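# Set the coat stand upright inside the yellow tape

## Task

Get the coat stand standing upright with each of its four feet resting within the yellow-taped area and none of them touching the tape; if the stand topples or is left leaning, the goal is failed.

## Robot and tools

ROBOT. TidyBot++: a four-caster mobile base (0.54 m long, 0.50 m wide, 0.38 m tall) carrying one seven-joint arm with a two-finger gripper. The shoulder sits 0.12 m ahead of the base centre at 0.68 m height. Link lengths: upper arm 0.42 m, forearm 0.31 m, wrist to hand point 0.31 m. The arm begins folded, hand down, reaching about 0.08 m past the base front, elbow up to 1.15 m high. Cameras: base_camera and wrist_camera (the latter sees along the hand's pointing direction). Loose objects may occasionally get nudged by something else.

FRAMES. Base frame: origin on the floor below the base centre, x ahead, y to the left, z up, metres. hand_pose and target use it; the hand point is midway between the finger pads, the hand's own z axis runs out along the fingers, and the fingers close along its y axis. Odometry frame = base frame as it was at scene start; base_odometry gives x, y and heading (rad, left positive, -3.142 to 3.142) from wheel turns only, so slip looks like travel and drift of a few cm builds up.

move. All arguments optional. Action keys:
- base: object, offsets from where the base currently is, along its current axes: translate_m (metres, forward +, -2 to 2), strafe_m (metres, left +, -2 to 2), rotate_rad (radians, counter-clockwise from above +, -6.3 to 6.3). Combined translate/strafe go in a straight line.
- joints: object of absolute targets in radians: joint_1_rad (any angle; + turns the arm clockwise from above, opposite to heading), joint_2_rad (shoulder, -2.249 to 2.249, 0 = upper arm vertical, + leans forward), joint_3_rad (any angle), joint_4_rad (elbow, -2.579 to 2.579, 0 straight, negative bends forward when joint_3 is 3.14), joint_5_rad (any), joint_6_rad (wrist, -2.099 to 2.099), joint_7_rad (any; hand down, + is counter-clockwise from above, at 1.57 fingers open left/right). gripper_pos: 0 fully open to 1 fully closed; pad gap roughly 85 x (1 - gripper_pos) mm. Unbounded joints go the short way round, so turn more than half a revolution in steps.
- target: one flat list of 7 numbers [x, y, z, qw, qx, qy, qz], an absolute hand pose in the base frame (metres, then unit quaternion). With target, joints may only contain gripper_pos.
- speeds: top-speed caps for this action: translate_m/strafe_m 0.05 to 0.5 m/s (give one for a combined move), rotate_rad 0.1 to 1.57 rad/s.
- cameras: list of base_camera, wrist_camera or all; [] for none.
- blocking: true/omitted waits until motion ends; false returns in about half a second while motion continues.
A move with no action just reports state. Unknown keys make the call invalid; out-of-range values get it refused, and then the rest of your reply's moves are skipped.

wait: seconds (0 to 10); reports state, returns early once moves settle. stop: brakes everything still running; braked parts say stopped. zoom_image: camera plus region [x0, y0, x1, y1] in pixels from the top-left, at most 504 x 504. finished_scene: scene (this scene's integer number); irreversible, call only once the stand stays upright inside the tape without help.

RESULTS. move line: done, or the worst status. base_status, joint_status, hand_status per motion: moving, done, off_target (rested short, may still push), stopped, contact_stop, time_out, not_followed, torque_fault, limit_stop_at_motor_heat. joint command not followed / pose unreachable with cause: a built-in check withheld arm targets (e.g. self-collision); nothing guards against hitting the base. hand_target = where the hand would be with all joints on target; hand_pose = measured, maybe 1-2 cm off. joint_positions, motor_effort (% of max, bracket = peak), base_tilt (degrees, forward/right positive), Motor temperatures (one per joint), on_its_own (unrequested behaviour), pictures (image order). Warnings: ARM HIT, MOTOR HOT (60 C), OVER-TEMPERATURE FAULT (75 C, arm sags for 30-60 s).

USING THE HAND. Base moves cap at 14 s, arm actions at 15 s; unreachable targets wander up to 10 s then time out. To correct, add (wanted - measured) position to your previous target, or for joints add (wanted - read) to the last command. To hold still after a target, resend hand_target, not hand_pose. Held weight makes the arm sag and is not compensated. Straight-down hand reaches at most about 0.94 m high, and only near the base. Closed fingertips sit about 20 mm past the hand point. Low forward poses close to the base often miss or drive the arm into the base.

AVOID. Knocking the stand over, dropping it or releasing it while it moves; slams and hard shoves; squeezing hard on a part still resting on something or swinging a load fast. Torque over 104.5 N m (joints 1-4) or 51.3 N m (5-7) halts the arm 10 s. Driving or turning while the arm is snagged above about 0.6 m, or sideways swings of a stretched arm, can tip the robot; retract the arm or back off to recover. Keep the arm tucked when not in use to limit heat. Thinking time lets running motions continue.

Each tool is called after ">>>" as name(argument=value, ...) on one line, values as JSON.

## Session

>>> move()

Scene clock: 0.00 s.
Motor temperatures (°C): [31 33 29 30 35 38 32]
base_odometry: x=+0.000 y=+0.000 heading=+0.000
base_tilt: forward=+0.3 right=+0.4
base_status: not commanded
joint_positions: joint_1_rad=-0.048 joint_2_rad=-0.364 joint_3_rad=+3.099 joint_4_rad=-2.549 joint_5_rad=+0.028 joint_6_rad=-0.918 joint_7_rad=+1.521 gripper_pos=+0.000
joint_status: not commanded
motor_effort: joint_1_rad=-1 joint_2_rad=-2 joint_3_rad=+1 joint_4_rad=+14 joint_5_rad=+1 joint_6_rad=+0 joint_7_rad=+0
hand_pose: x=+0.2378 y=+0.0033 z=+0.5828 quat_wxyz=(+0.018, +0.999, +0.028, +0.020) (m; base frame)
hand_target: x=+0.2379 y=+0.0033 z=+0.5828 quat_wxyz=(+0.018, +0.999, +0.028, +0.021) (m; base frame)
hand_status: not commanded
pictures: base_camera, wrist_camera
Images, in order (width x height): base_camera 644x364, wrist_camera 644x476.

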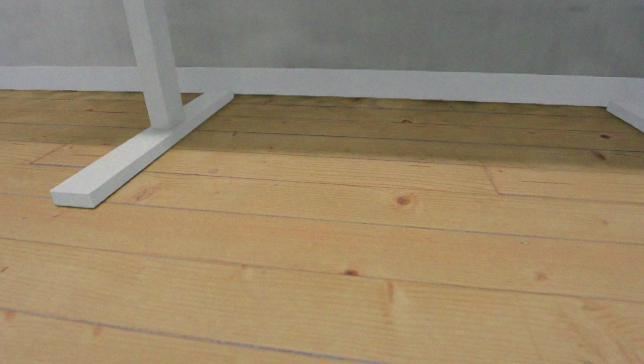

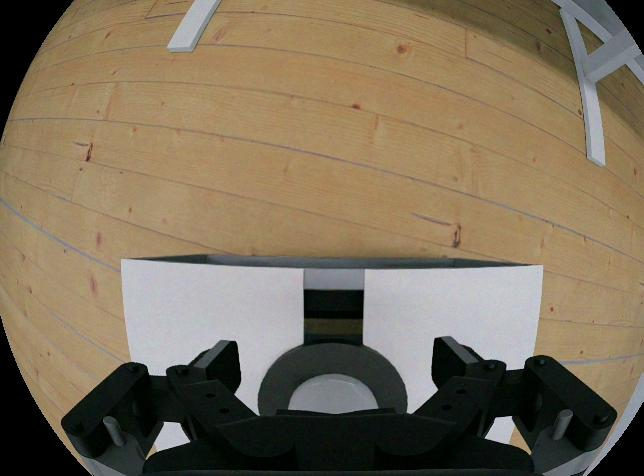

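>>> move(base={"rotate_rad": 1.4}, cameras=["base_camera"])

>>> move(base={"rotate_rad": 1.4}, cameras=["base_camera"])

Scene clock: 9.07 s.
move: done
base_odometry: x=+0.000 y=+0.000 heading=+1.399
base_tilt: forward=+0.3 right=+0.5
base_status: done
joint_positions: joint_1_rad=-0.048 joint_2_rad=-0.364 joint_3_rad=+3.099 joint_4_rad=-2.549 joint_5_rad=+0.028 joint_6_rad=-0.918 joint_7_rad=+1.521 gripper_pos=+0.000
joint_status: not commanded
motor_effort: joint_1_rad=-1(2) joint_2_rad=-2(2) joint_3_rad=+1(1) joint_4_rad=+15(15) joint_5_rad=+0(1) joint_6_rad=+0(1) joint_7_rad=+0(1)
hand_pose: x=+0.2378 y=+0.0033 z=+0.5828 quat_wxyz=(+0.018, +0.999, +0.028, +0.020)
hand_target: x=+0.2379 y=+0.0033 z=+0.5828 quat_wxyz=(+0.018, +0.999, +0.028, +0.021)
hand_status: not commanded
Images, in order (width x height): base_camera 644x364.

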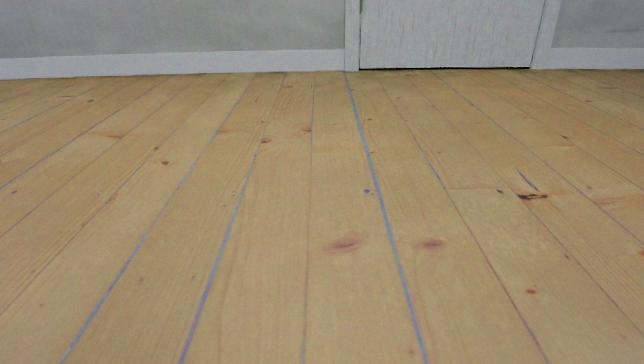

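Scene clock: 11.23 s.
move: done
base_odometry: x=+0.000 y=+0.000 heading=+2.798
base_tilt: forward=+0.4 right=+0.5
base_status: done
joint_positions: joint_1_rad=-0.048 joint_2_rad=-0.364 joint_3_rad=+3.099 joint_4_rad=-2.549 joint_5_rad=+0.028 joint_6_rad=-0.918 joint_7_rad=+1.521 gripper_pos=+0.000
joint_status: not commanded
motor_effort: joint_1_rad=-1(2) joint_2_rad=-2(2) joint_3_rad=+1(2) joint_4_rad=+15(15) joint_5_rad=+0(1) joint_6_rad=+0(1) joint_7_rad=+0(1)
hand_pose: x=+0.2378 y=+0.0033 z=+0.5828 quat_wxyz=(+0.018, +0.999, +0.028, +0.020)
hand_target: x=+0.2379 y=+0.0033 z=+0.5828 quat_wxyz=(+0.018, +0.999, +0.028, +0.021)
hand_status: not commanded
Images, in order (width x height): base_camera 644x364.

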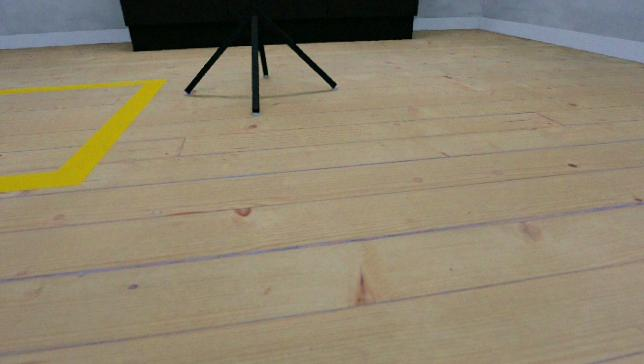

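>>> move(base={"rotate_rad": 0.9}, cameras=["base_camera"])

Scene clock: 55.73 s.
move: done
base_odometry: x=+0.000 y=+0.000 heading=-2.586
base_tilt: forward=+0.3 right=+0.5
base_status: done
joint_positions: joint_1_rad=-0.048 joint_2_rad=-0.364 joint_3_rad=+3.099 joint_4_rad=-2.549 joint_5_rad=+0.028 joint_6_rad=-0.918 joint_7_rad=+1.521 gripper_pos=+0.000
joint_status: not commanded
motor_effort: joint_1_rad=+0(2) joint_2_rad=-2(2) joint_3_rad=+1(2) joint_4_rad=+15(15) joint_5_rad=+0(1) joint_6_rad=+0(1) joint_7_rad=+0(1)
hand_pose: x=+0.2378 y=+0.0033 z=+0.5828 quat_wxyz=(+0.018, +0.999, +0.028, +0.020)
hand_target: x=+0.2379 y=+0.0033 z=+0.5828 quat_wxyz=(+0.018, +0.999, +0.028, +0.021)
hand_status: not commanded
Images, in order (width x height): base_camera 644x364.

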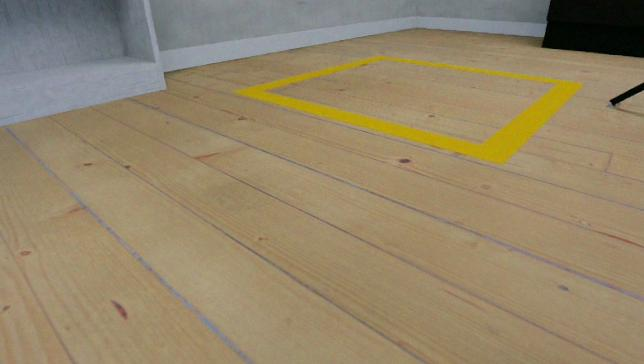

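>>> move(base={"translate_m": 0.41, "strafe_m": -0.547, "rotate_rad": -0.7}, joints={"joint_1_rad": 0.02, "joint_2_rad": 0.0, "joint_3_rad": 3.14, "joint_4_rad": -2.45, "joint_5_rad": -0.02, "joint_6_rad": 0.92, "joint_7_rad": 1.6})

Scene clock: 101.40 s.
move: done
base_odometry: x=-0.637 y=+0.249 heading=+2.996
base_tilt: forward=+0.3 right=+0.5
base_status: done
joint_positions: joint_1_rad=-0.005 joint_2_rad=-0.007 joint_3_rad=+3.128 joint_4_rad=-2.456 joint_5_rad=+0.020 joint_6_rad=+0.887 joint_7_rad=+1.550 gripper_pos=+0.000
joint_status: all done
motor_effort: joint_1_rad=-1(3) joint_2_rad=-17(19) joint_3_rad=+1(3) joint_4_rad=+17(18) joint_5_rad=+0(2) joint_6_rad=+8(9) joint_7_rad=+0(1)
hand_pose: x=+0.6276 y=+0.0154 z=+0.8631 quat_wxyz=(-0.015, +0.704, +0.009, +0.710)
hand_target: x=+0.6303 y=-0.0130 z=+0.8731 quat_wxyz=(+0.018, +0.693, -0.006, +0.721)
hand_status: not commanded
pictures: base_camera, wrist_camera
Images, in order (width x height): base_camera 644x364, wrist_camera 644x476.

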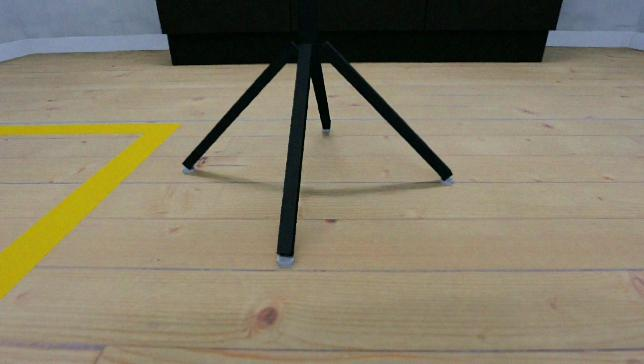

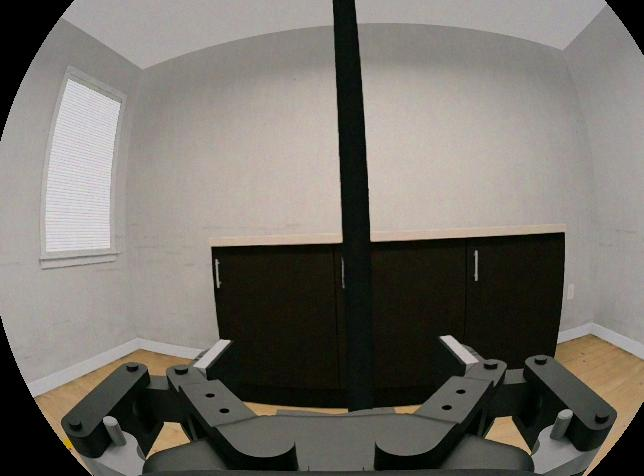

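>>> move(base={"translate_m": 0.235, "strafe_m": -0.006}, joints={"joint_1_rad": 0.055}, speeds={"translate_m": 0.25})

Scene clock: 126.03 s.
move: done
base_odometry: x=-0.869 y=+0.289 heading=+2.996
base_tilt: forward=+0.3 right=+0.4
base_status: done
joint_positions: joint_1_rad=+0.034 joint_2_rad=-0.004 joint_3_rad=+3.132 joint_4_rad=-2.456 joint_5_rad=+0.018 joint_6_rad=+0.890 joint_7_rad=+1.550 gripper_pos=+0.000
joint_status: all done
motor_effort: joint_1_rad=-1(2) joint_2_rad=-17(19) joint_3_rad=+1(1) joint_4_rad=+17(18) joint_5_rad=+0(1) joint_6_rad=+8(9) joint_7_rad=+0(1)
hand_pose: x=+0.6284 y=-0.0066 z=+0.8627 quat_wxyz=(+0.000, +0.704, -0.007, +0.710)
hand_target: x=+0.6296 y=-0.0309 z=+0.8731 quat_wxyz=(+0.031, +0.692, -0.018, +0.721)
hand_status: not commanded
pictures: base_camera, wrist_camera
Images, in order (width x height): base_camera 644x364, wrist_camera 644x476.

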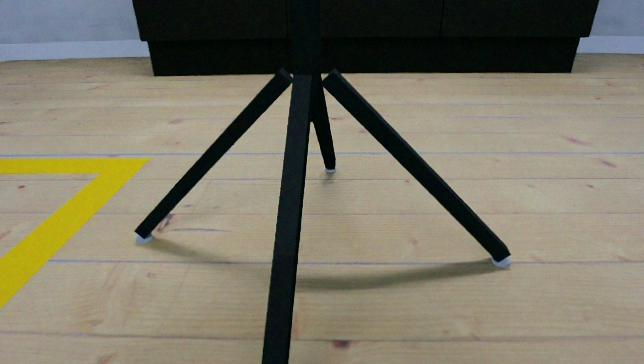

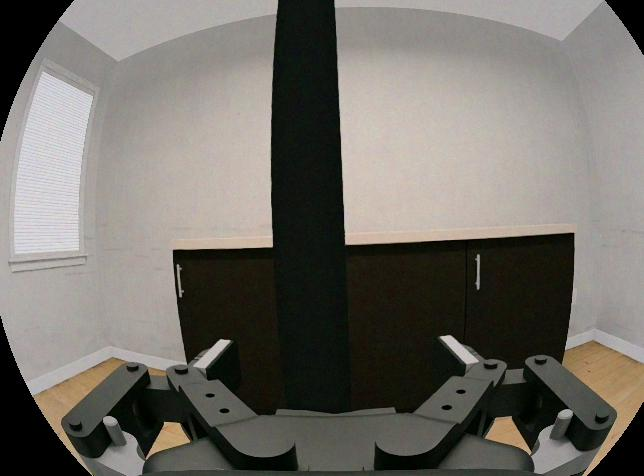

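>>> move(base={"translate_m": 0.032, "strafe_m": 0.007}, speeds={"translate_m": 0.15}, cameras=["wrist_camera"])

>>> move(joints={"gripper_pos": 0.55}, cameras=["wrist_camera"])

Scene clock: 135.83 s.
move: done
base_odometry: x=-0.902 y=+0.287 heading=+2.996
base_tilt: forward=+0.4 right=+0.5
base_status: done
joint_positions: joint_1_rad=+0.034 joint_2_rad=+0.001 joint_3_rad=+3.132 joint_4_rad=-2.454 joint_5_rad=+0.017 joint_6_rad=+0.890 joint_7_rad=+1.550 gripper_pos=+0.000
joint_status: not commanded
motor_effort: joint_1_rad=+0(2) joint_2_rad=-17(19) joint_3_rad=+0(1) joint_4_rad=+17(18) joint_5_rad=+0(1) joint_6_rad=+9(9) joint_7_rad=+0(1)
hand_pose: x=+0.6298 y=-0.0068 z=+0.8611 quat_wxyz=(+0.000, +0.705, -0.007, +0.709)
hand_target: x=+0.6296 y=-0.0309 z=+0.8731 quat_wxyz=(+0.031, +0.692, -0.018, +0.721)
hand_status: not commanded
Images, in order (width x height): wrist_camera 644x476.

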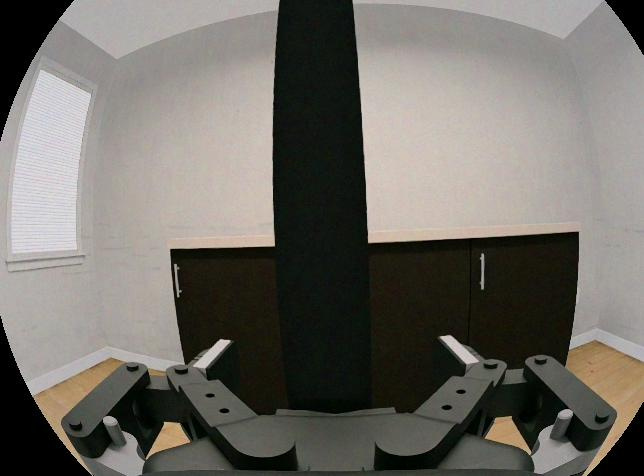

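Scene clock: 136.67 s.
move: done
base_odometry: x=-0.902 y=+0.287 heading=+2.996
base_tilt: forward=+0.3 right=+0.4
base_status: not commanded
joint_positions: joint_1_rad=+0.034 joint_2_rad=+0.001 joint_3_rad=+3.132 joint_4_rad=-2.454 joint_5_rad=+0.017 joint_6_rad=+0.890 joint_7_rad=+1.550 gripper_pos=+0.550
joint_status: all done
motor_effort: joint_1_rad=-1(2) joint_2_rad=-17(18) joint_3_rad=+0(1) joint_4_rad=+17(17) joint_5_rad=+0(1) joint_6_rad=+9(9) joint_7_rad=+0(1)
hand_pose: x=+0.6298 y=-0.0068 z=+0.8611 quat_wxyz=(+0.000, +0.705, -0.007, +0.709)
hand_target: x=+0.6296 y=-0.0309 z=+0.8731 quat_wxyz=(+0.031, +0.692, -0.018, +0.721)
hand_status: not commanded
Images, in order (width x height): wrist_camera 644x476.

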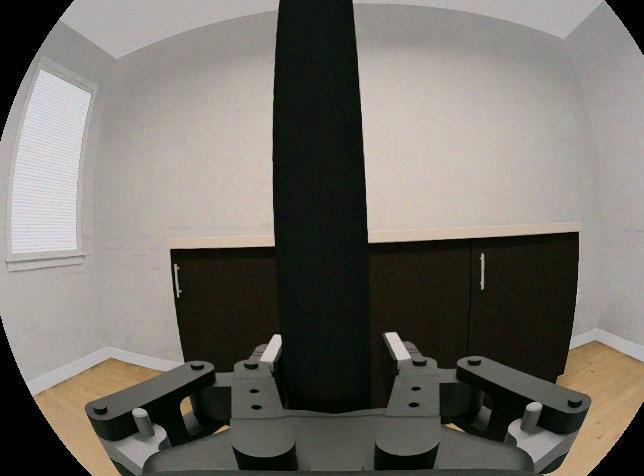

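>>> move(joints={"gripper_pos": 0.85}, cameras=["wrist_camera"])

>>> move(joints={"joint_2_rad": -0.10, "joint_4_rad": -2.34, "joint_6_rad": 0.89}, cameras=[])

>>> move(joints={"joint_2_rad": -0.17, "joint_4_rad": -2.27, "joint_6_rad": 0.89}, cameras=["base_camera"])

Scene clock: 145.80 s.
move: off_target
base_odometry: x=-0.902 y=+0.287 heading=+2.996
base_tilt: forward=+0.3 right=+0.4
base_status: not commanded
joint_positions: joint_1_rad=+0.034 joint_2_rad=+0.001 joint_3_rad=+3.127 joint_4_rad=-2.455 joint_5_rad=+0.017 joint_6_rad=+0.892 joint_7_rad=+1.555 gripper_pos=+0.668
joint_status: gripper_pos off_target (ended at +0.668, target +0.850)
motor_effort: joint_1_rad=+3(6) joint_2_rad=-17(17) joint_3_rad=+3(7) joint_4_rad=+20(20) joint_5_rad=-2(5) joint_6_rad=+10(10) joint_7_rad=+0(1)
hand_pose: x=+0.6295 y=-0.0041 z=+0.8612 quat_wxyz=(+0.000, +0.705, -0.004, +0.709)
hand_target: x=+0.6296 y=-0.0309 z=+0.8731 quat_wxyz=(+0.031, +0.692, -0.018, +0.721)
hand_status: not commanded
Images, in order (width x height): wrist_camera 644x476.

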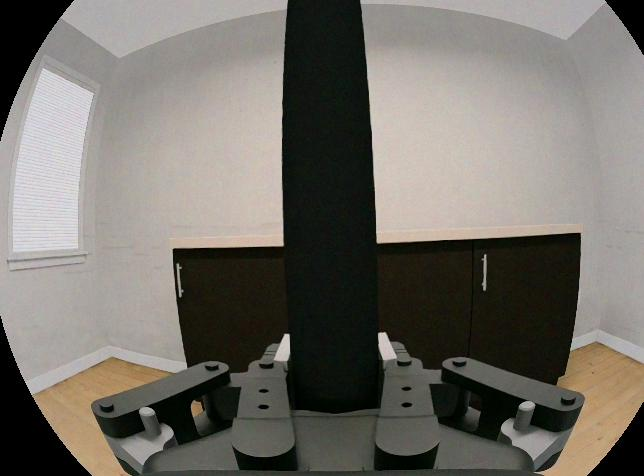

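Scene clock: 146.73 s.
move: off_target
base_odometry: x=-0.902 y=+0.287 heading=+2.996
base_tilt: forward=+0.4 right=+0.5
base_status: not commanded
joint_positions: joint_1_rad=+0.034 joint_2_rad=-0.007 joint_3_rad=+3.127 joint_4_rad=-2.429 joint_5_rad=+0.017 joint_6_rad=+0.844 joint_7_rad=+1.555 gripper_pos=+0.668
joint_status: joint_2_rad off_target (ended at -0.007, target -0.100); joint_4_rad off_target (ended at -2.429, target -2.340); the others done
motor_effort: joint_1_rad=+0(2) joint_2_rad=-29(29) joint_3_rad=+1(4) joint_4_rad=+32(32) joint_5_rad=-1(3) joint_6_rad=+20(21) joint_7_rad=+0(1)
hand_pose: x=+0.6343 y=-0.0047 z=+0.8640 quat_wxyz=(+0.001, +0.710, -0.004, +0.705)
hand_target: x=+0.6263 y=-0.0306 z=+0.9736 quat_wxyz=(+0.032, +0.625, -0.018, +0.780)
hand_status: not commanded

Scene clock: 147.53 s.
move: off_target
base_odometry: x=-0.902 y=+0.287 heading=+2.996
base_tilt: forward=+0.4 right=+0.5
base_status: not commanded
joint_positions: joint_1_rad=+0.034 joint_2_rad=-0.011 joint_3_rad=+3.127 joint_4_rad=-2.401 joint_5_rad=+0.017 joint_6_rad=+0.800 joint_7_rad=+1.555 gripper_pos=+0.668
joint_status: joint_2_rad off_target (ended at -0.011, target -0.170); joint_4_rad off_target (ended at -2.401, target -2.270); the others done
motor_effort: joint_1_rad=+0(1) joint_2_rad=-40(40) joint_3_rad=+1(2) joint_4_rad=+40(40) joint_5_rad=+0(1) joint_6_rad=+29(30) joint_7_rad=+1(1)
hand_pose: x=+0.6401 y=-0.0050 z=+0.8668 quat_wxyz=(+0.001, +0.714, -0.004, +0.700)
hand_target: x=+0.6095 y=-0.0296 z=+1.0477 quat_wxyz=(+0.033, +0.569, -0.017, +0.822)
hand_status: not commanded
Images, in order (width x height): base_camera 644x364.

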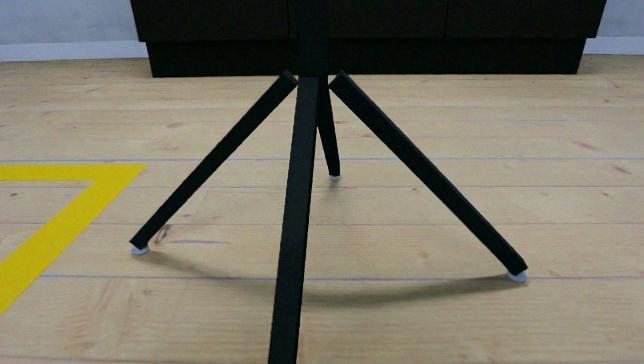

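>>> move(joints={"joint_2_rad": -0.22, "joint_4_rad": -2.215, "joint_6_rad": 0.89}, cameras=["base_camera"])

Scene clock: 153.20 s.
move: off_target
base_odometry: x=-0.902 y=+0.287 heading=+2.996
base_tilt: forward=+0.4 right=+0.5
base_status: not commanded
joint_positions: joint_1_rad=+0.034 joint_2_rad=-0.033 joint_3_rad=+3.127 joint_4_rad=-2.366 joint_5_rad=+0.017 joint_6_rad=+0.774 joint_7_rad=+1.555 gripper_pos=+0.668
joint_status: joint_2_rad off_target (ended at -0.033, target -0.220); joint_4_rad off_target (ended at -2.366, target -2.215); joint_6_rad off_target (ended at +0.774, target +0.890)
motor_effort: joint_1_rad=+0(2) joint_2_rad=-44(45) joint_3_rad=+0(1) joint_4_rad=+45(46) joint_5_rad=-1(1) joint_6_rad=+33(35) joint_7_rad=+0(1)
hand_pose: x=+0.6437 y=-0.0052 z=+0.8887 quat_wxyz=(+0.002, +0.703, -0.004, +0.711)
hand_target: x=+0.5909 y=-0.0286 z=+1.1028 quat_wxyz=(+0.034, +0.525, -0.016, +0.851)
hand_status: not commanded
Images, in order (width x height): base_camera 644x364.

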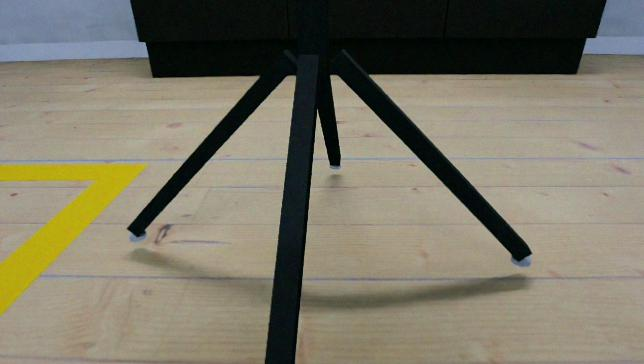

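>>> move(base={"translate_m": -0.09, "strafe_m": 0.845}, speeds={"strafe_m": 0.35}, cameras=["base_camera"])

Scene clock: 175.37 s.
move: done
base_odometry: x=-0.936 y=-0.562 heading=+2.996
base_tilt: forward=+0.4 right=+0.5
base_status: done
joint_positions: joint_1_rad=+0.048 joint_2_rad=-0.037 joint_3_rad=+3.136 joint_4_rad=-2.364 joint_5_rad=+0.008 joint_6_rad=+0.774 joint_7_rad=+1.555 gripper_pos=+0.668
joint_status: not commanded
motor_effort: joint_1_rad=-1(5) joint_2_rad=-44(44) joint_3_rad=+1(4) joint_4_rad=+46(46) joint_5_rad=+1(2) joint_6_rad=+34(34) joint_7_rad=+0(1)
hand_pose: x=+0.6429 y=-0.0196 z=+0.8919 quat_wxyz=(+0.010, +0.701, -0.017, +0.713)
hand_target: x=+0.5909 y=-0.0286 z=+1.1028 quat_wxyz=(+0.034, +0.525, -0.016, +0.851)
hand_status: not commanded
Images, in order (width x height): base_camera 644x364.

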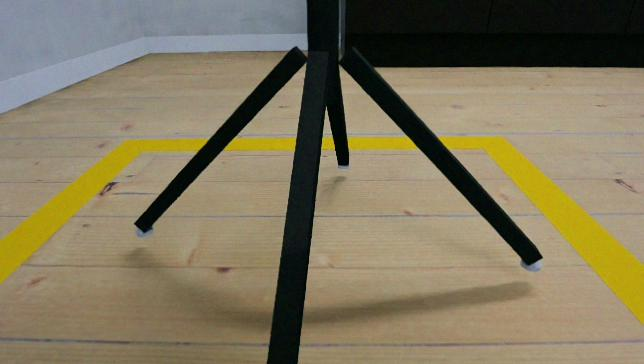

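>>> move(joints={"joint_2_rad": -0.19, "joint_4_rad": -2.24, "joint_6_rad": 0.925}, cameras=[])

>>> move(joints={"joint_2_rad": -0.165, "joint_4_rad": -2.262, "joint_6_rad": 0.95}, cameras=["base_camera"])

Scene clock: 191.07 s.
move: off_target
base_odometry: x=-0.936 y=-0.562 heading=+2.996
base_tilt: forward=+0.4 right=+0.4
base_status: not commanded
joint_positions: joint_1_rad=+0.048 joint_2_rad=-0.035 joint_3_rad=+3.136 joint_4_rad=-2.372 joint_5_rad=+0.008 joint_6_rad=+0.781 joint_7_rad=+1.555 gripper_pos=+0.668
joint_status: joint_2_rad off_target (ended at -0.035, target -0.190); joint_4_rad off_target (ended at -2.372, target -2.240); joint_6_rad off_target (ended at +0.781, target +0.925)
motor_effort: joint_1_rad=-2(2) joint_2_rad=-43(45) joint_3_rad=+1(1) joint_4_rad=+44(47) joint_5_rad=+0(1) joint_6_rad=+32(34) joint_7_rad=+0(1)
hand_pose: x=+0.6416 y=-0.0195 z=+0.8887 quat_wxyz=(+0.010, +0.702, -0.017, +0.712)
hand_target: x=+0.5984 y=-0.0292 z=+1.0843 quat_wxyz=(+0.034, +0.533, -0.016, +0.845)
hand_status: not commanded

Scene clock: 191.73 s.
move: off_target
base_odometry: x=-0.936 y=-0.562 heading=+2.996
base_tilt: forward=+0.4 right=+0.5
base_status: not commanded
joint_positions: joint_1_rad=+0.048 joint_2_rad=-0.025 joint_3_rad=+3.136 joint_4_rad=-2.387 joint_5_rad=+0.008 joint_6_rad=+0.794 joint_7_rad=+1.555 gripper_pos=+0.668
joint_status: joint_2_rad off_target (ended at -0.025, target -0.165); joint_4_rad off_target (ended at -2.387, target -2.262); joint_6_rad off_target (ended at +0.795, target +0.950)
motor_effort: joint_1_rad=-1(2) joint_2_rad=-44(44) joint_3_rad=+1(1) joint_4_rad=+45(45) joint_5_rad=+0(1) joint_6_rad=+34(34) joint_7_rad=+1(1)
hand_pose: x=+0.6404 y=-0.0195 z=+0.8801 quat_wxyz=(+0.010, +0.706, -0.017, +0.708)
hand_target: x=+0.6045 y=-0.0296 z=+1.0670 quat_wxyz=(+0.034, +0.542, -0.016, +0.839)
hand_status: not commanded
Images, in order (width x height): base_camera 644x364.

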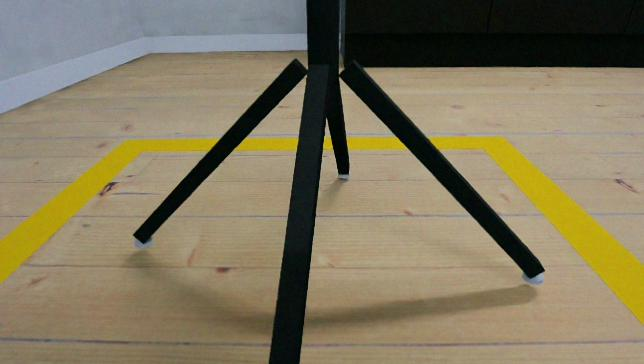

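>>> move(joints={"joint_2_rad": -0.15, "joint_4_rad": -2.277, "joint_6_rad": 0.968}, cameras=[])

>>> move(joints={"joint_2_rad": -0.135, "joint_4_rad": -2.292, "joint_6_rad": 0.985}, cameras=["base_camera"])

Scene clock: 200.73 s.
move: off_target
base_odometry: x=-0.936 y=-0.562 heading=+2.996
base_tilt: forward=+0.4 right=+0.4
base_status: not commanded
joint_positions: joint_1_rad=+0.048 joint_2_rad=-0.013 joint_3_rad=+3.136 joint_4_rad=-2.399 joint_5_rad=+0.008 joint_6_rad=+0.810 joint_7_rad=+1.555 gripper_pos=+0.668
joint_status: joint_2_rad off_target (ended at -0.013, target -0.150); joint_4_rad off_target (ended at -2.399, target -2.277); joint_6_rad off_target (ended at +0.810, target +0.968)
motor_effort: joint_1_rad=-1(2) joint_2_rad=-43(44) joint_3_rad=+0(1) joint_4_rad=+43(45) joint_5_rad=+0(1) joint_6_rad=+32(34) joint_7_rad=+0(1)
hand_pose: x=+0.6399 y=-0.0194 z=+0.8719 quat_wxyz=(+0.010, +0.709, -0.017, +0.705)
hand_target: x=+0.6074 y=-0.0298 z=+1.0565 quat_wxyz=(+0.034, +0.547, -0.017, +0.836)
hand_status: not commanded

Scene clock: 201.30 s.
move: off_target
base_odometry: x=-0.936 y=-0.562 heading=+2.996
base_tilt: forward=+0.4 right=+0.4
base_status: not commanded
joint_positions: joint_1_rad=+0.048 joint_2_rad=-0.005 joint_3_rad=+3.136 joint_4_rad=-2.407 joint_5_rad=+0.008 joint_6_rad=+0.826 joint_7_rad=+1.555 gripper_pos=+0.668
joint_status: joint_2_rad off_target (ended at -0.005, target -0.135); joint_4_rad off_target (ended at -2.407, target -2.292); joint_6_rad off_target (ended at +0.826, target +0.985)
motor_effort: joint_1_rad=+0(2) joint_2_rad=-42(44) joint_3_rad=+0(1) joint_4_rad=+42(43) joint_5_rad=+0(1) joint_6_rad=+32(33) joint_7_rad=-1(1)
hand_pose: x=+0.6396 y=-0.0194 z=+0.8688 quat_wxyz=(+0.010, +0.709, -0.017, +0.705)
hand_target: x=+0.6102 y=-0.0300 z=+1.0457 quat_wxyz=(+0.034, +0.553, -0.017, +0.832)
hand_status: not commanded
Images, in order (width x height): base_camera 644x364.

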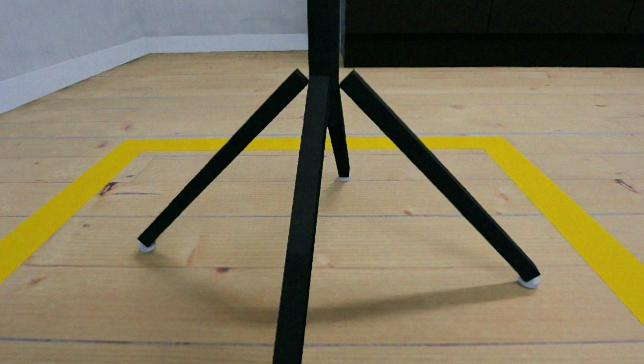

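>>> move(joints={"joint_2_rad": -0.12, "joint_4_rad": -2.305, "joint_6_rad": 1.005}, cameras=[])

>>> move(joints={"joint_2_rad": -0.10, "joint_4_rad": -2.325, "joint_6_rad": 1.005}, cameras=["base_camera"])

Scene clock: 207.50 s.
move: off_target
base_odometry: x=-0.936 y=-0.562 heading=+2.996
base_tilt: forward=+0.3 right=+0.5
base_status: not commanded
joint_positions: joint_1_rad=+0.048 joint_2_rad=+0.002 joint_3_rad=+3.136 joint_4_rad=-2.415 joint_5_rad=+0.008 joint_6_rad=+0.850 joint_7_rad=+1.555 gripper_pos=+0.668
joint_status: joint_2_rad off_target (ended at +0.002, target -0.120); joint_4_rad off_target (ended at -2.415, target -2.305); joint_6_rad off_target (ended at +0.850, target +1.005)
motor_effort: joint_1_rad=-1(2) joint_2_rad=-41(42) joint_3_rad=+1(1) joint_4_rad=+41(42) joint_5_rad=+0(1) joint_6_rad=+31(32) joint_7_rad=+0(1)
hand_pose: x=+0.6391 y=-0.0193 z=+0.8687 quat_wxyz=(+0.010, +0.705, -0.017, +0.709)
hand_target: x=+0.6124 y=-0.0302 z=+1.0369 quat_wxyz=(+0.035, +0.556, -0.017, +0.830)
hand_status: not commanded

Scene clock: 208.07 s.
move: off_target
base_odometry: x=-0.936 y=-0.562 heading=+2.996
base_tilt: forward=+0.3 right=+0.5
base_status: not commanded
joint_positions: joint_1_rad=+0.048 joint_2_rad=+0.004 joint_3_rad=+3.136 joint_4_rad=-2.422 joint_5_rad=+0.008 joint_6_rad=+0.863 joint_7_rad=+1.555 gripper_pos=+0.668
joint_status: joint_2_rad off_target (ended at +0.004, target -0.100); joint_4_rad off_target (ended at -2.422, target -2.325); joint_6_rad off_target (ended at +0.863, target +1.005)
motor_effort: joint_1_rad=+0(1) joint_2_rad=-38(41) joint_3_rad=+1(1) joint_4_rad=+39(42) joint_5_rad=-1(1) joint_6_rad=+28(30) joint_7_rad=+0(1)
hand_pose: x=+0.6378 y=-0.0193 z=+0.8681 quat_wxyz=(+0.010, +0.704, -0.017, +0.710)
hand_target: x=+0.6178 y=-0.0305 z=+1.0161 quat_wxyz=(+0.034, +0.573, -0.017, +0.819)
hand_status: not commanded
Images, in order (width x height): base_camera 644x364.

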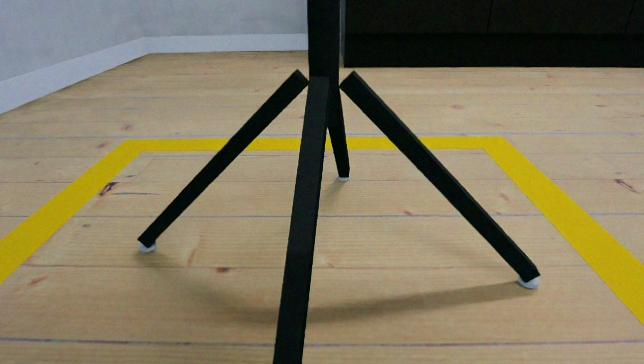

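>>> move(joints={"joint_2_rad": -0.08, "joint_4_rad": -2.345, "joint_6_rad": 0.988}, cameras=[])

>>> move(joints={"joint_2_rad": -0.05, "joint_4_rad": -2.37, "joint_6_rad": 0.96}, cameras=[])

>>> move(joints={"joint_2_rad": -0.02, "joint_4_rad": -2.395, "joint_6_rad": 0.935}, cameras=[])

>>> move(joints={"joint_2_rad": 0.0, "joint_4_rad": -2.42, "joint_6_rad": 0.905}, cameras=["base_camera"])

Scene clock: 216.20 s.
move: off_target
base_odometry: x=-0.936 y=-0.562 heading=+2.996
base_tilt: forward=+0.4 right=+0.5
base_status: not commanded
joint_positions: joint_1_rad=+0.048 joint_2_rad=+0.004 joint_3_rad=+3.136 joint_4_rad=-2.425 joint_5_rad=+0.008 joint_6_rad=+0.867 joint_7_rad=+1.555 gripper_pos=+0.668
joint_status: joint_2_rad off_target (ended at +0.004, target -0.080); joint_4_rad off_target (ended at -2.425, target -2.345); joint_6_rad off_target (ended at +0.867, target +0.988)
motor_effort: joint_1_rad=+0(2) joint_2_rad=-34(38) joint_3_rad=+1(1) joint_4_rad=+36(38) joint_5_rad=-1(1) joint_6_rad=+25(28) joint_7_rad=+0(1)
hand_pose: x=+0.6371 y=-0.0192 z=+0.8674 quat_wxyz=(+0.010, +0.704, -0.017, +0.710)
hand_target: x=+0.6240 y=-0.0308 z=+0.9902 quat_wxyz=(+0.034, +0.596, -0.017, +0.802)
hand_status: not commanded

Scene clock: 216.83 s.
move: off_target
base_odometry: x=-0.936 y=-0.562 heading=+2.996
base_tilt: forward=+0.3 right=+0.4
base_status: not commanded
joint_positions: joint_1_rad=+0.048 joint_2_rad=+0.004 joint_3_rad=+3.136 joint_4_rad=-2.427 joint_5_rad=+0.008 joint_6_rad=+0.868 joint_7_rad=+1.555 gripper_pos=+0.668
joint_status: joint_2_rad off_target (ended at +0.004, target -0.050); joint_4_rad off_target (ended at -2.427, target -2.370); the others done
motor_effort: joint_1_rad=-1(2) joint_2_rad=-28(34) joint_3_rad=+1(1) joint_4_rad=+31(36) joint_5_rad=-1(1) joint_6_rad=+20(25) joint_7_rad=+0(1)
hand_pose: x=+0.6367 y=-0.0192 z=+0.8667 quat_wxyz=(+0.010, +0.704, -0.017, +0.710)
hand_target: x=+0.6316 y=-0.0311 z=+0.9531 quat_wxyz=(+0.033, +0.629, -0.018, +0.777)
hand_status: not commanded

Scene clock: 217.47 s.
move: done
base_odometry: x=-0.936 y=-0.562 heading=+2.996
base_tilt: forward=+0.4 right=+0.5
base_status: not commanded
joint_positions: joint_1_rad=+0.048 joint_2_rad=+0.005 joint_3_rad=+3.136 joint_4_rad=-2.430 joint_5_rad=+0.008 joint_6_rad=+0.871 joint_7_rad=+1.555 gripper_pos=+0.668
joint_status: all done
motor_effort: joint_1_rad=+0(1) joint_2_rad=-23(29) joint_3_rad=+1(2) joint_4_rad=+27(31) joint_5_rad=-1(1) joint_6_rad=+15(21) joint_7_rad=-1(1)
hand_pose: x=+0.6361 y=-0.0192 z=+0.8660 quat_wxyz=(+0.010, +0.704, -0.017, +0.710)
hand_target: x=+0.6363 y=-0.0313 z=+0.9166 quat_wxyz=(+0.032, +0.659, -0.018, +0.751)
hand_status: not commanded

Scene clock: 218.07 s.
move: done
base_odometry: x=-0.936 y=-0.562 heading=+2.996
base_tilt: forward=+0.3 right=+0.4
base_status: not commanded
joint_positions: joint_1_rad=+0.048 joint_2_rad=+0.005 joint_3_rad=+3.136 joint_4_rad=-2.432 joint_5_rad=+0.008 joint_6_rad=+0.872 joint_7_rad=+1.555 gripper_pos=+0.668
joint_status: all done
motor_effort: joint_1_rad=+0(1) joint_2_rad=-17(24) joint_3_rad=+2(2) joint_4_rad=+22(27) joint_5_rad=-1(2) joint_6_rad=+10(15) joint_7_rad=+0(1)
hand_pose: x=+0.6357 y=-0.0192 z=+0.8652 quat_wxyz=(+0.010, +0.705, -0.017, +0.709)
hand_target: x=+0.6365 y=-0.0312 z=+0.8839 quat_wxyz=(+0.031, +0.687, -0.018, +0.726)
hand_status: not commanded
Images, in order (width x height): base_camera 644x364.

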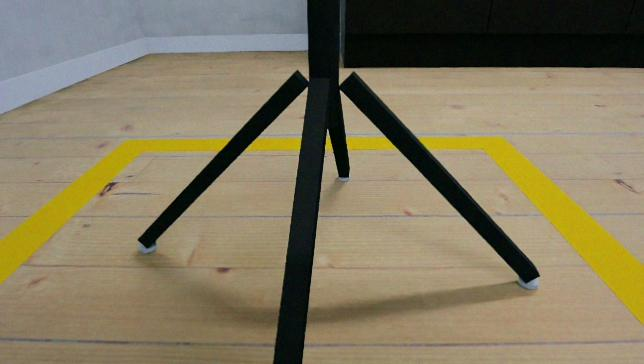

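>>> move(joints={"joint_2_rad": 0.005, "joint_4_rad": -2.44, "joint_6_rad": 0.895}, cameras=[])

>>> move(joints={"gripper_pos": 0.6}, cameras=["base_camera"])

>>> move(joints={"gripper_pos": 0.0}, cameras=["base_camera", "wrist_camera"])

Scene clock: 223.33 s.
move: done
base_odometry: x=-0.936 y=-0.562 heading=+2.996
base_tilt: forward=+0.3 right=+0.4
base_status: not commanded
joint_positions: joint_1_rad=+0.048 joint_2_rad=+0.004 joint_3_rad=+3.136 joint_4_rad=-2.438 joint_5_rad=+0.008 joint_6_rad=+0.878 joint_7_rad=+1.555 gripper_pos=+0.668
joint_status: all done
motor_effort: joint_1_rad=+0(1) joint_2_rad=-13(17) joint_3_rad=+2(2) joint_4_rad=+20(22) joint_5_rad=-1(2) joint_6_rad=+7(10) joint_7_rad=+0(1)
hand_pose: x=+0.6340 y=-0.0191 z=+0.8644 quat_wxyz=(+0.010, +0.704, -0.017, +0.710)
hand_target: x=+0.6331 y=-0.0310 z=+0.8679 quat_wxyz=(+0.030, +0.699, -0.018, +0.714)
hand_status: not commanded

Scene clock: 224.33 s.
move: done
base_odometry: x=-0.936 y=-0.562 heading=+2.996
base_tilt: forward=+0.3 right=+0.5
base_status: not commanded
joint_positions: joint_1_rad=+0.049 joint_2_rad=+0.004 joint_3_rad=+3.138 joint_4_rad=-2.437 joint_5_rad=+0.005 joint_6_rad=+0.878 joint_7_rad=+1.556 gripper_pos=+0.600
joint_status: all done
motor_effort: joint_1_rad=+0(6) joint_2_rad=-17(19) joint_3_rad=+1(6) joint_4_rad=+17(20) joint_5_rad=+0(4) joint_6_rad=+9(9) joint_7_rad=+0(1)
hand_pose: x=+0.6341 y=-0.0212 z=+0.8642 quat_wxyz=(+0.011, +0.704, -0.019, +0.709)
hand_target: x=+0.6331 y=-0.0310 z=+0.8679 quat_wxyz=(+0.030, +0.699, -0.018, +0.714)
hand_status: not commanded
Images, in order (width x height): base_camera 644x364.

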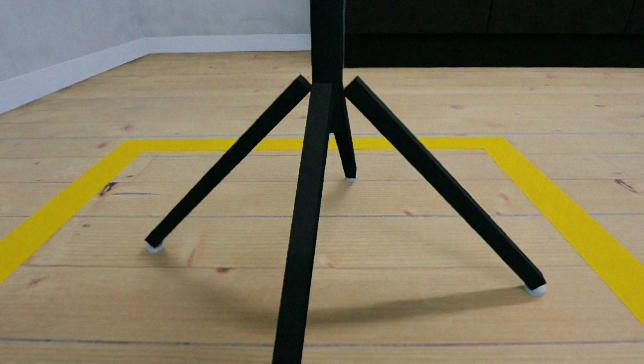

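Scene clock: 225.20 s.
move: done
base_odometry: x=-0.936 y=-0.562 heading=+2.996
base_tilt: forward=+0.3 right=+0.5
base_status: not commanded
joint_positions: joint_1_rad=+0.049 joint_2_rad=+0.004 joint_3_rad=+3.138 joint_4_rad=-2.437 joint_5_rad=+0.005 joint_6_rad=+0.878 joint_7_rad=+1.556 gripper_pos=+0.000
joint_status: all done
motor_effort: joint_1_rad=-2(2) joint_2_rad=-17(18) joint_3_rad=+1(1) joint_4_rad=+17(17) joint_5_rad=+0(1) joint_6_rad=+9(9) joint_7_rad=+0(1)
hand_pose: x=+0.6341 y=-0.0212 z=+0.8642 quat_wxyz=(+0.011, +0.704, -0.019, +0.709)
hand_target: x=+0.6331 y=-0.0310 z=+0.8679 quat_wxyz=(+0.030, +0.699, -0.018, +0.714)
hand_status: not commanded
Images, in order (width x height): base_camera 644x364, wrist_camera 644x476.

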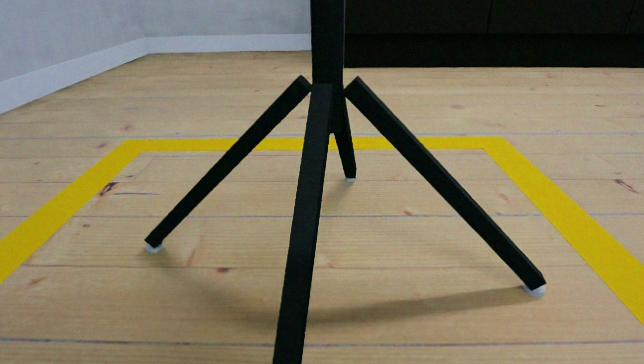

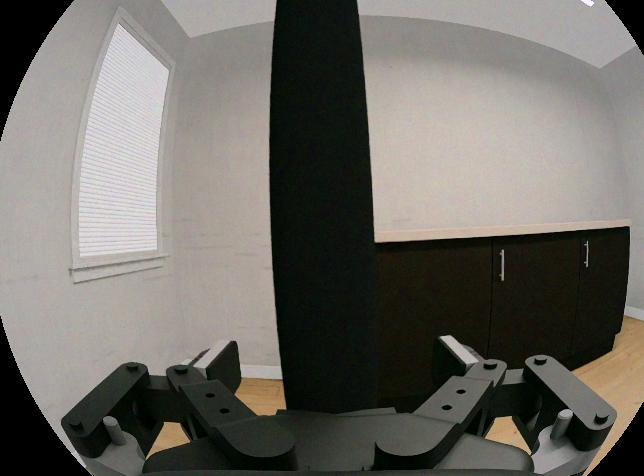

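>>> move(base={"translate_m": -0.45}, speeds={"translate_m": 0.3}, cameras=["base_camera"])

Scene clock: 235.00 s.
move: done
base_odometry: x=-0.490 y=-0.628 heading=+2.996
base_tilt: forward=+0.3 right=+0.5
base_status: done
joint_positions: joint_1_rad=+0.049 joint_2_rad=+0.005 joint_3_rad=+3.138 joint_4_rad=-2.437 joint_5_rad=+0.005 joint_6_rad=+0.878 joint_7_rad=+1.556 gripper_pos=+0.000
joint_status: not commanded
motor_effort: joint_1_rad=-1(2) joint_2_rad=-17(20) joint_3_rad=+0(1) joint_4_rad=+17(18) joint_5_rad=-1(1) joint_6_rad=+8(9) joint_7_rad=+0(1)
hand_pose: x=+0.6343 y=-0.0212 z=+0.8638 quat_wxyz=(+0.011, +0.705, -0.019, +0.709)
hand_target: x=+0.6331 y=-0.0310 z=+0.8679 quat_wxyz=(+0.030, +0.699, -0.018, +0.714)
hand_status: not commanded
Images, in order (width x height): base_camera 644x364.

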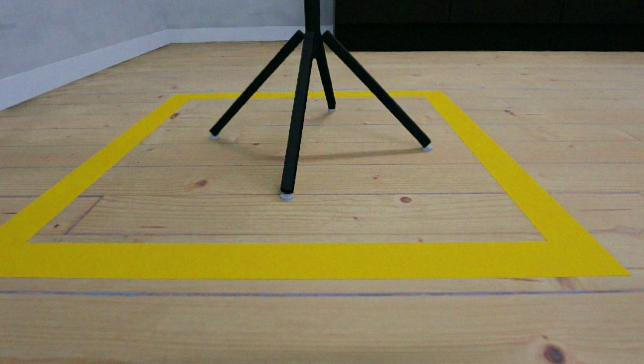

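All four feet are inside the tape, and the stand is upright.

>>> finished_scene(scene=3)

The scene is finished: the task was done.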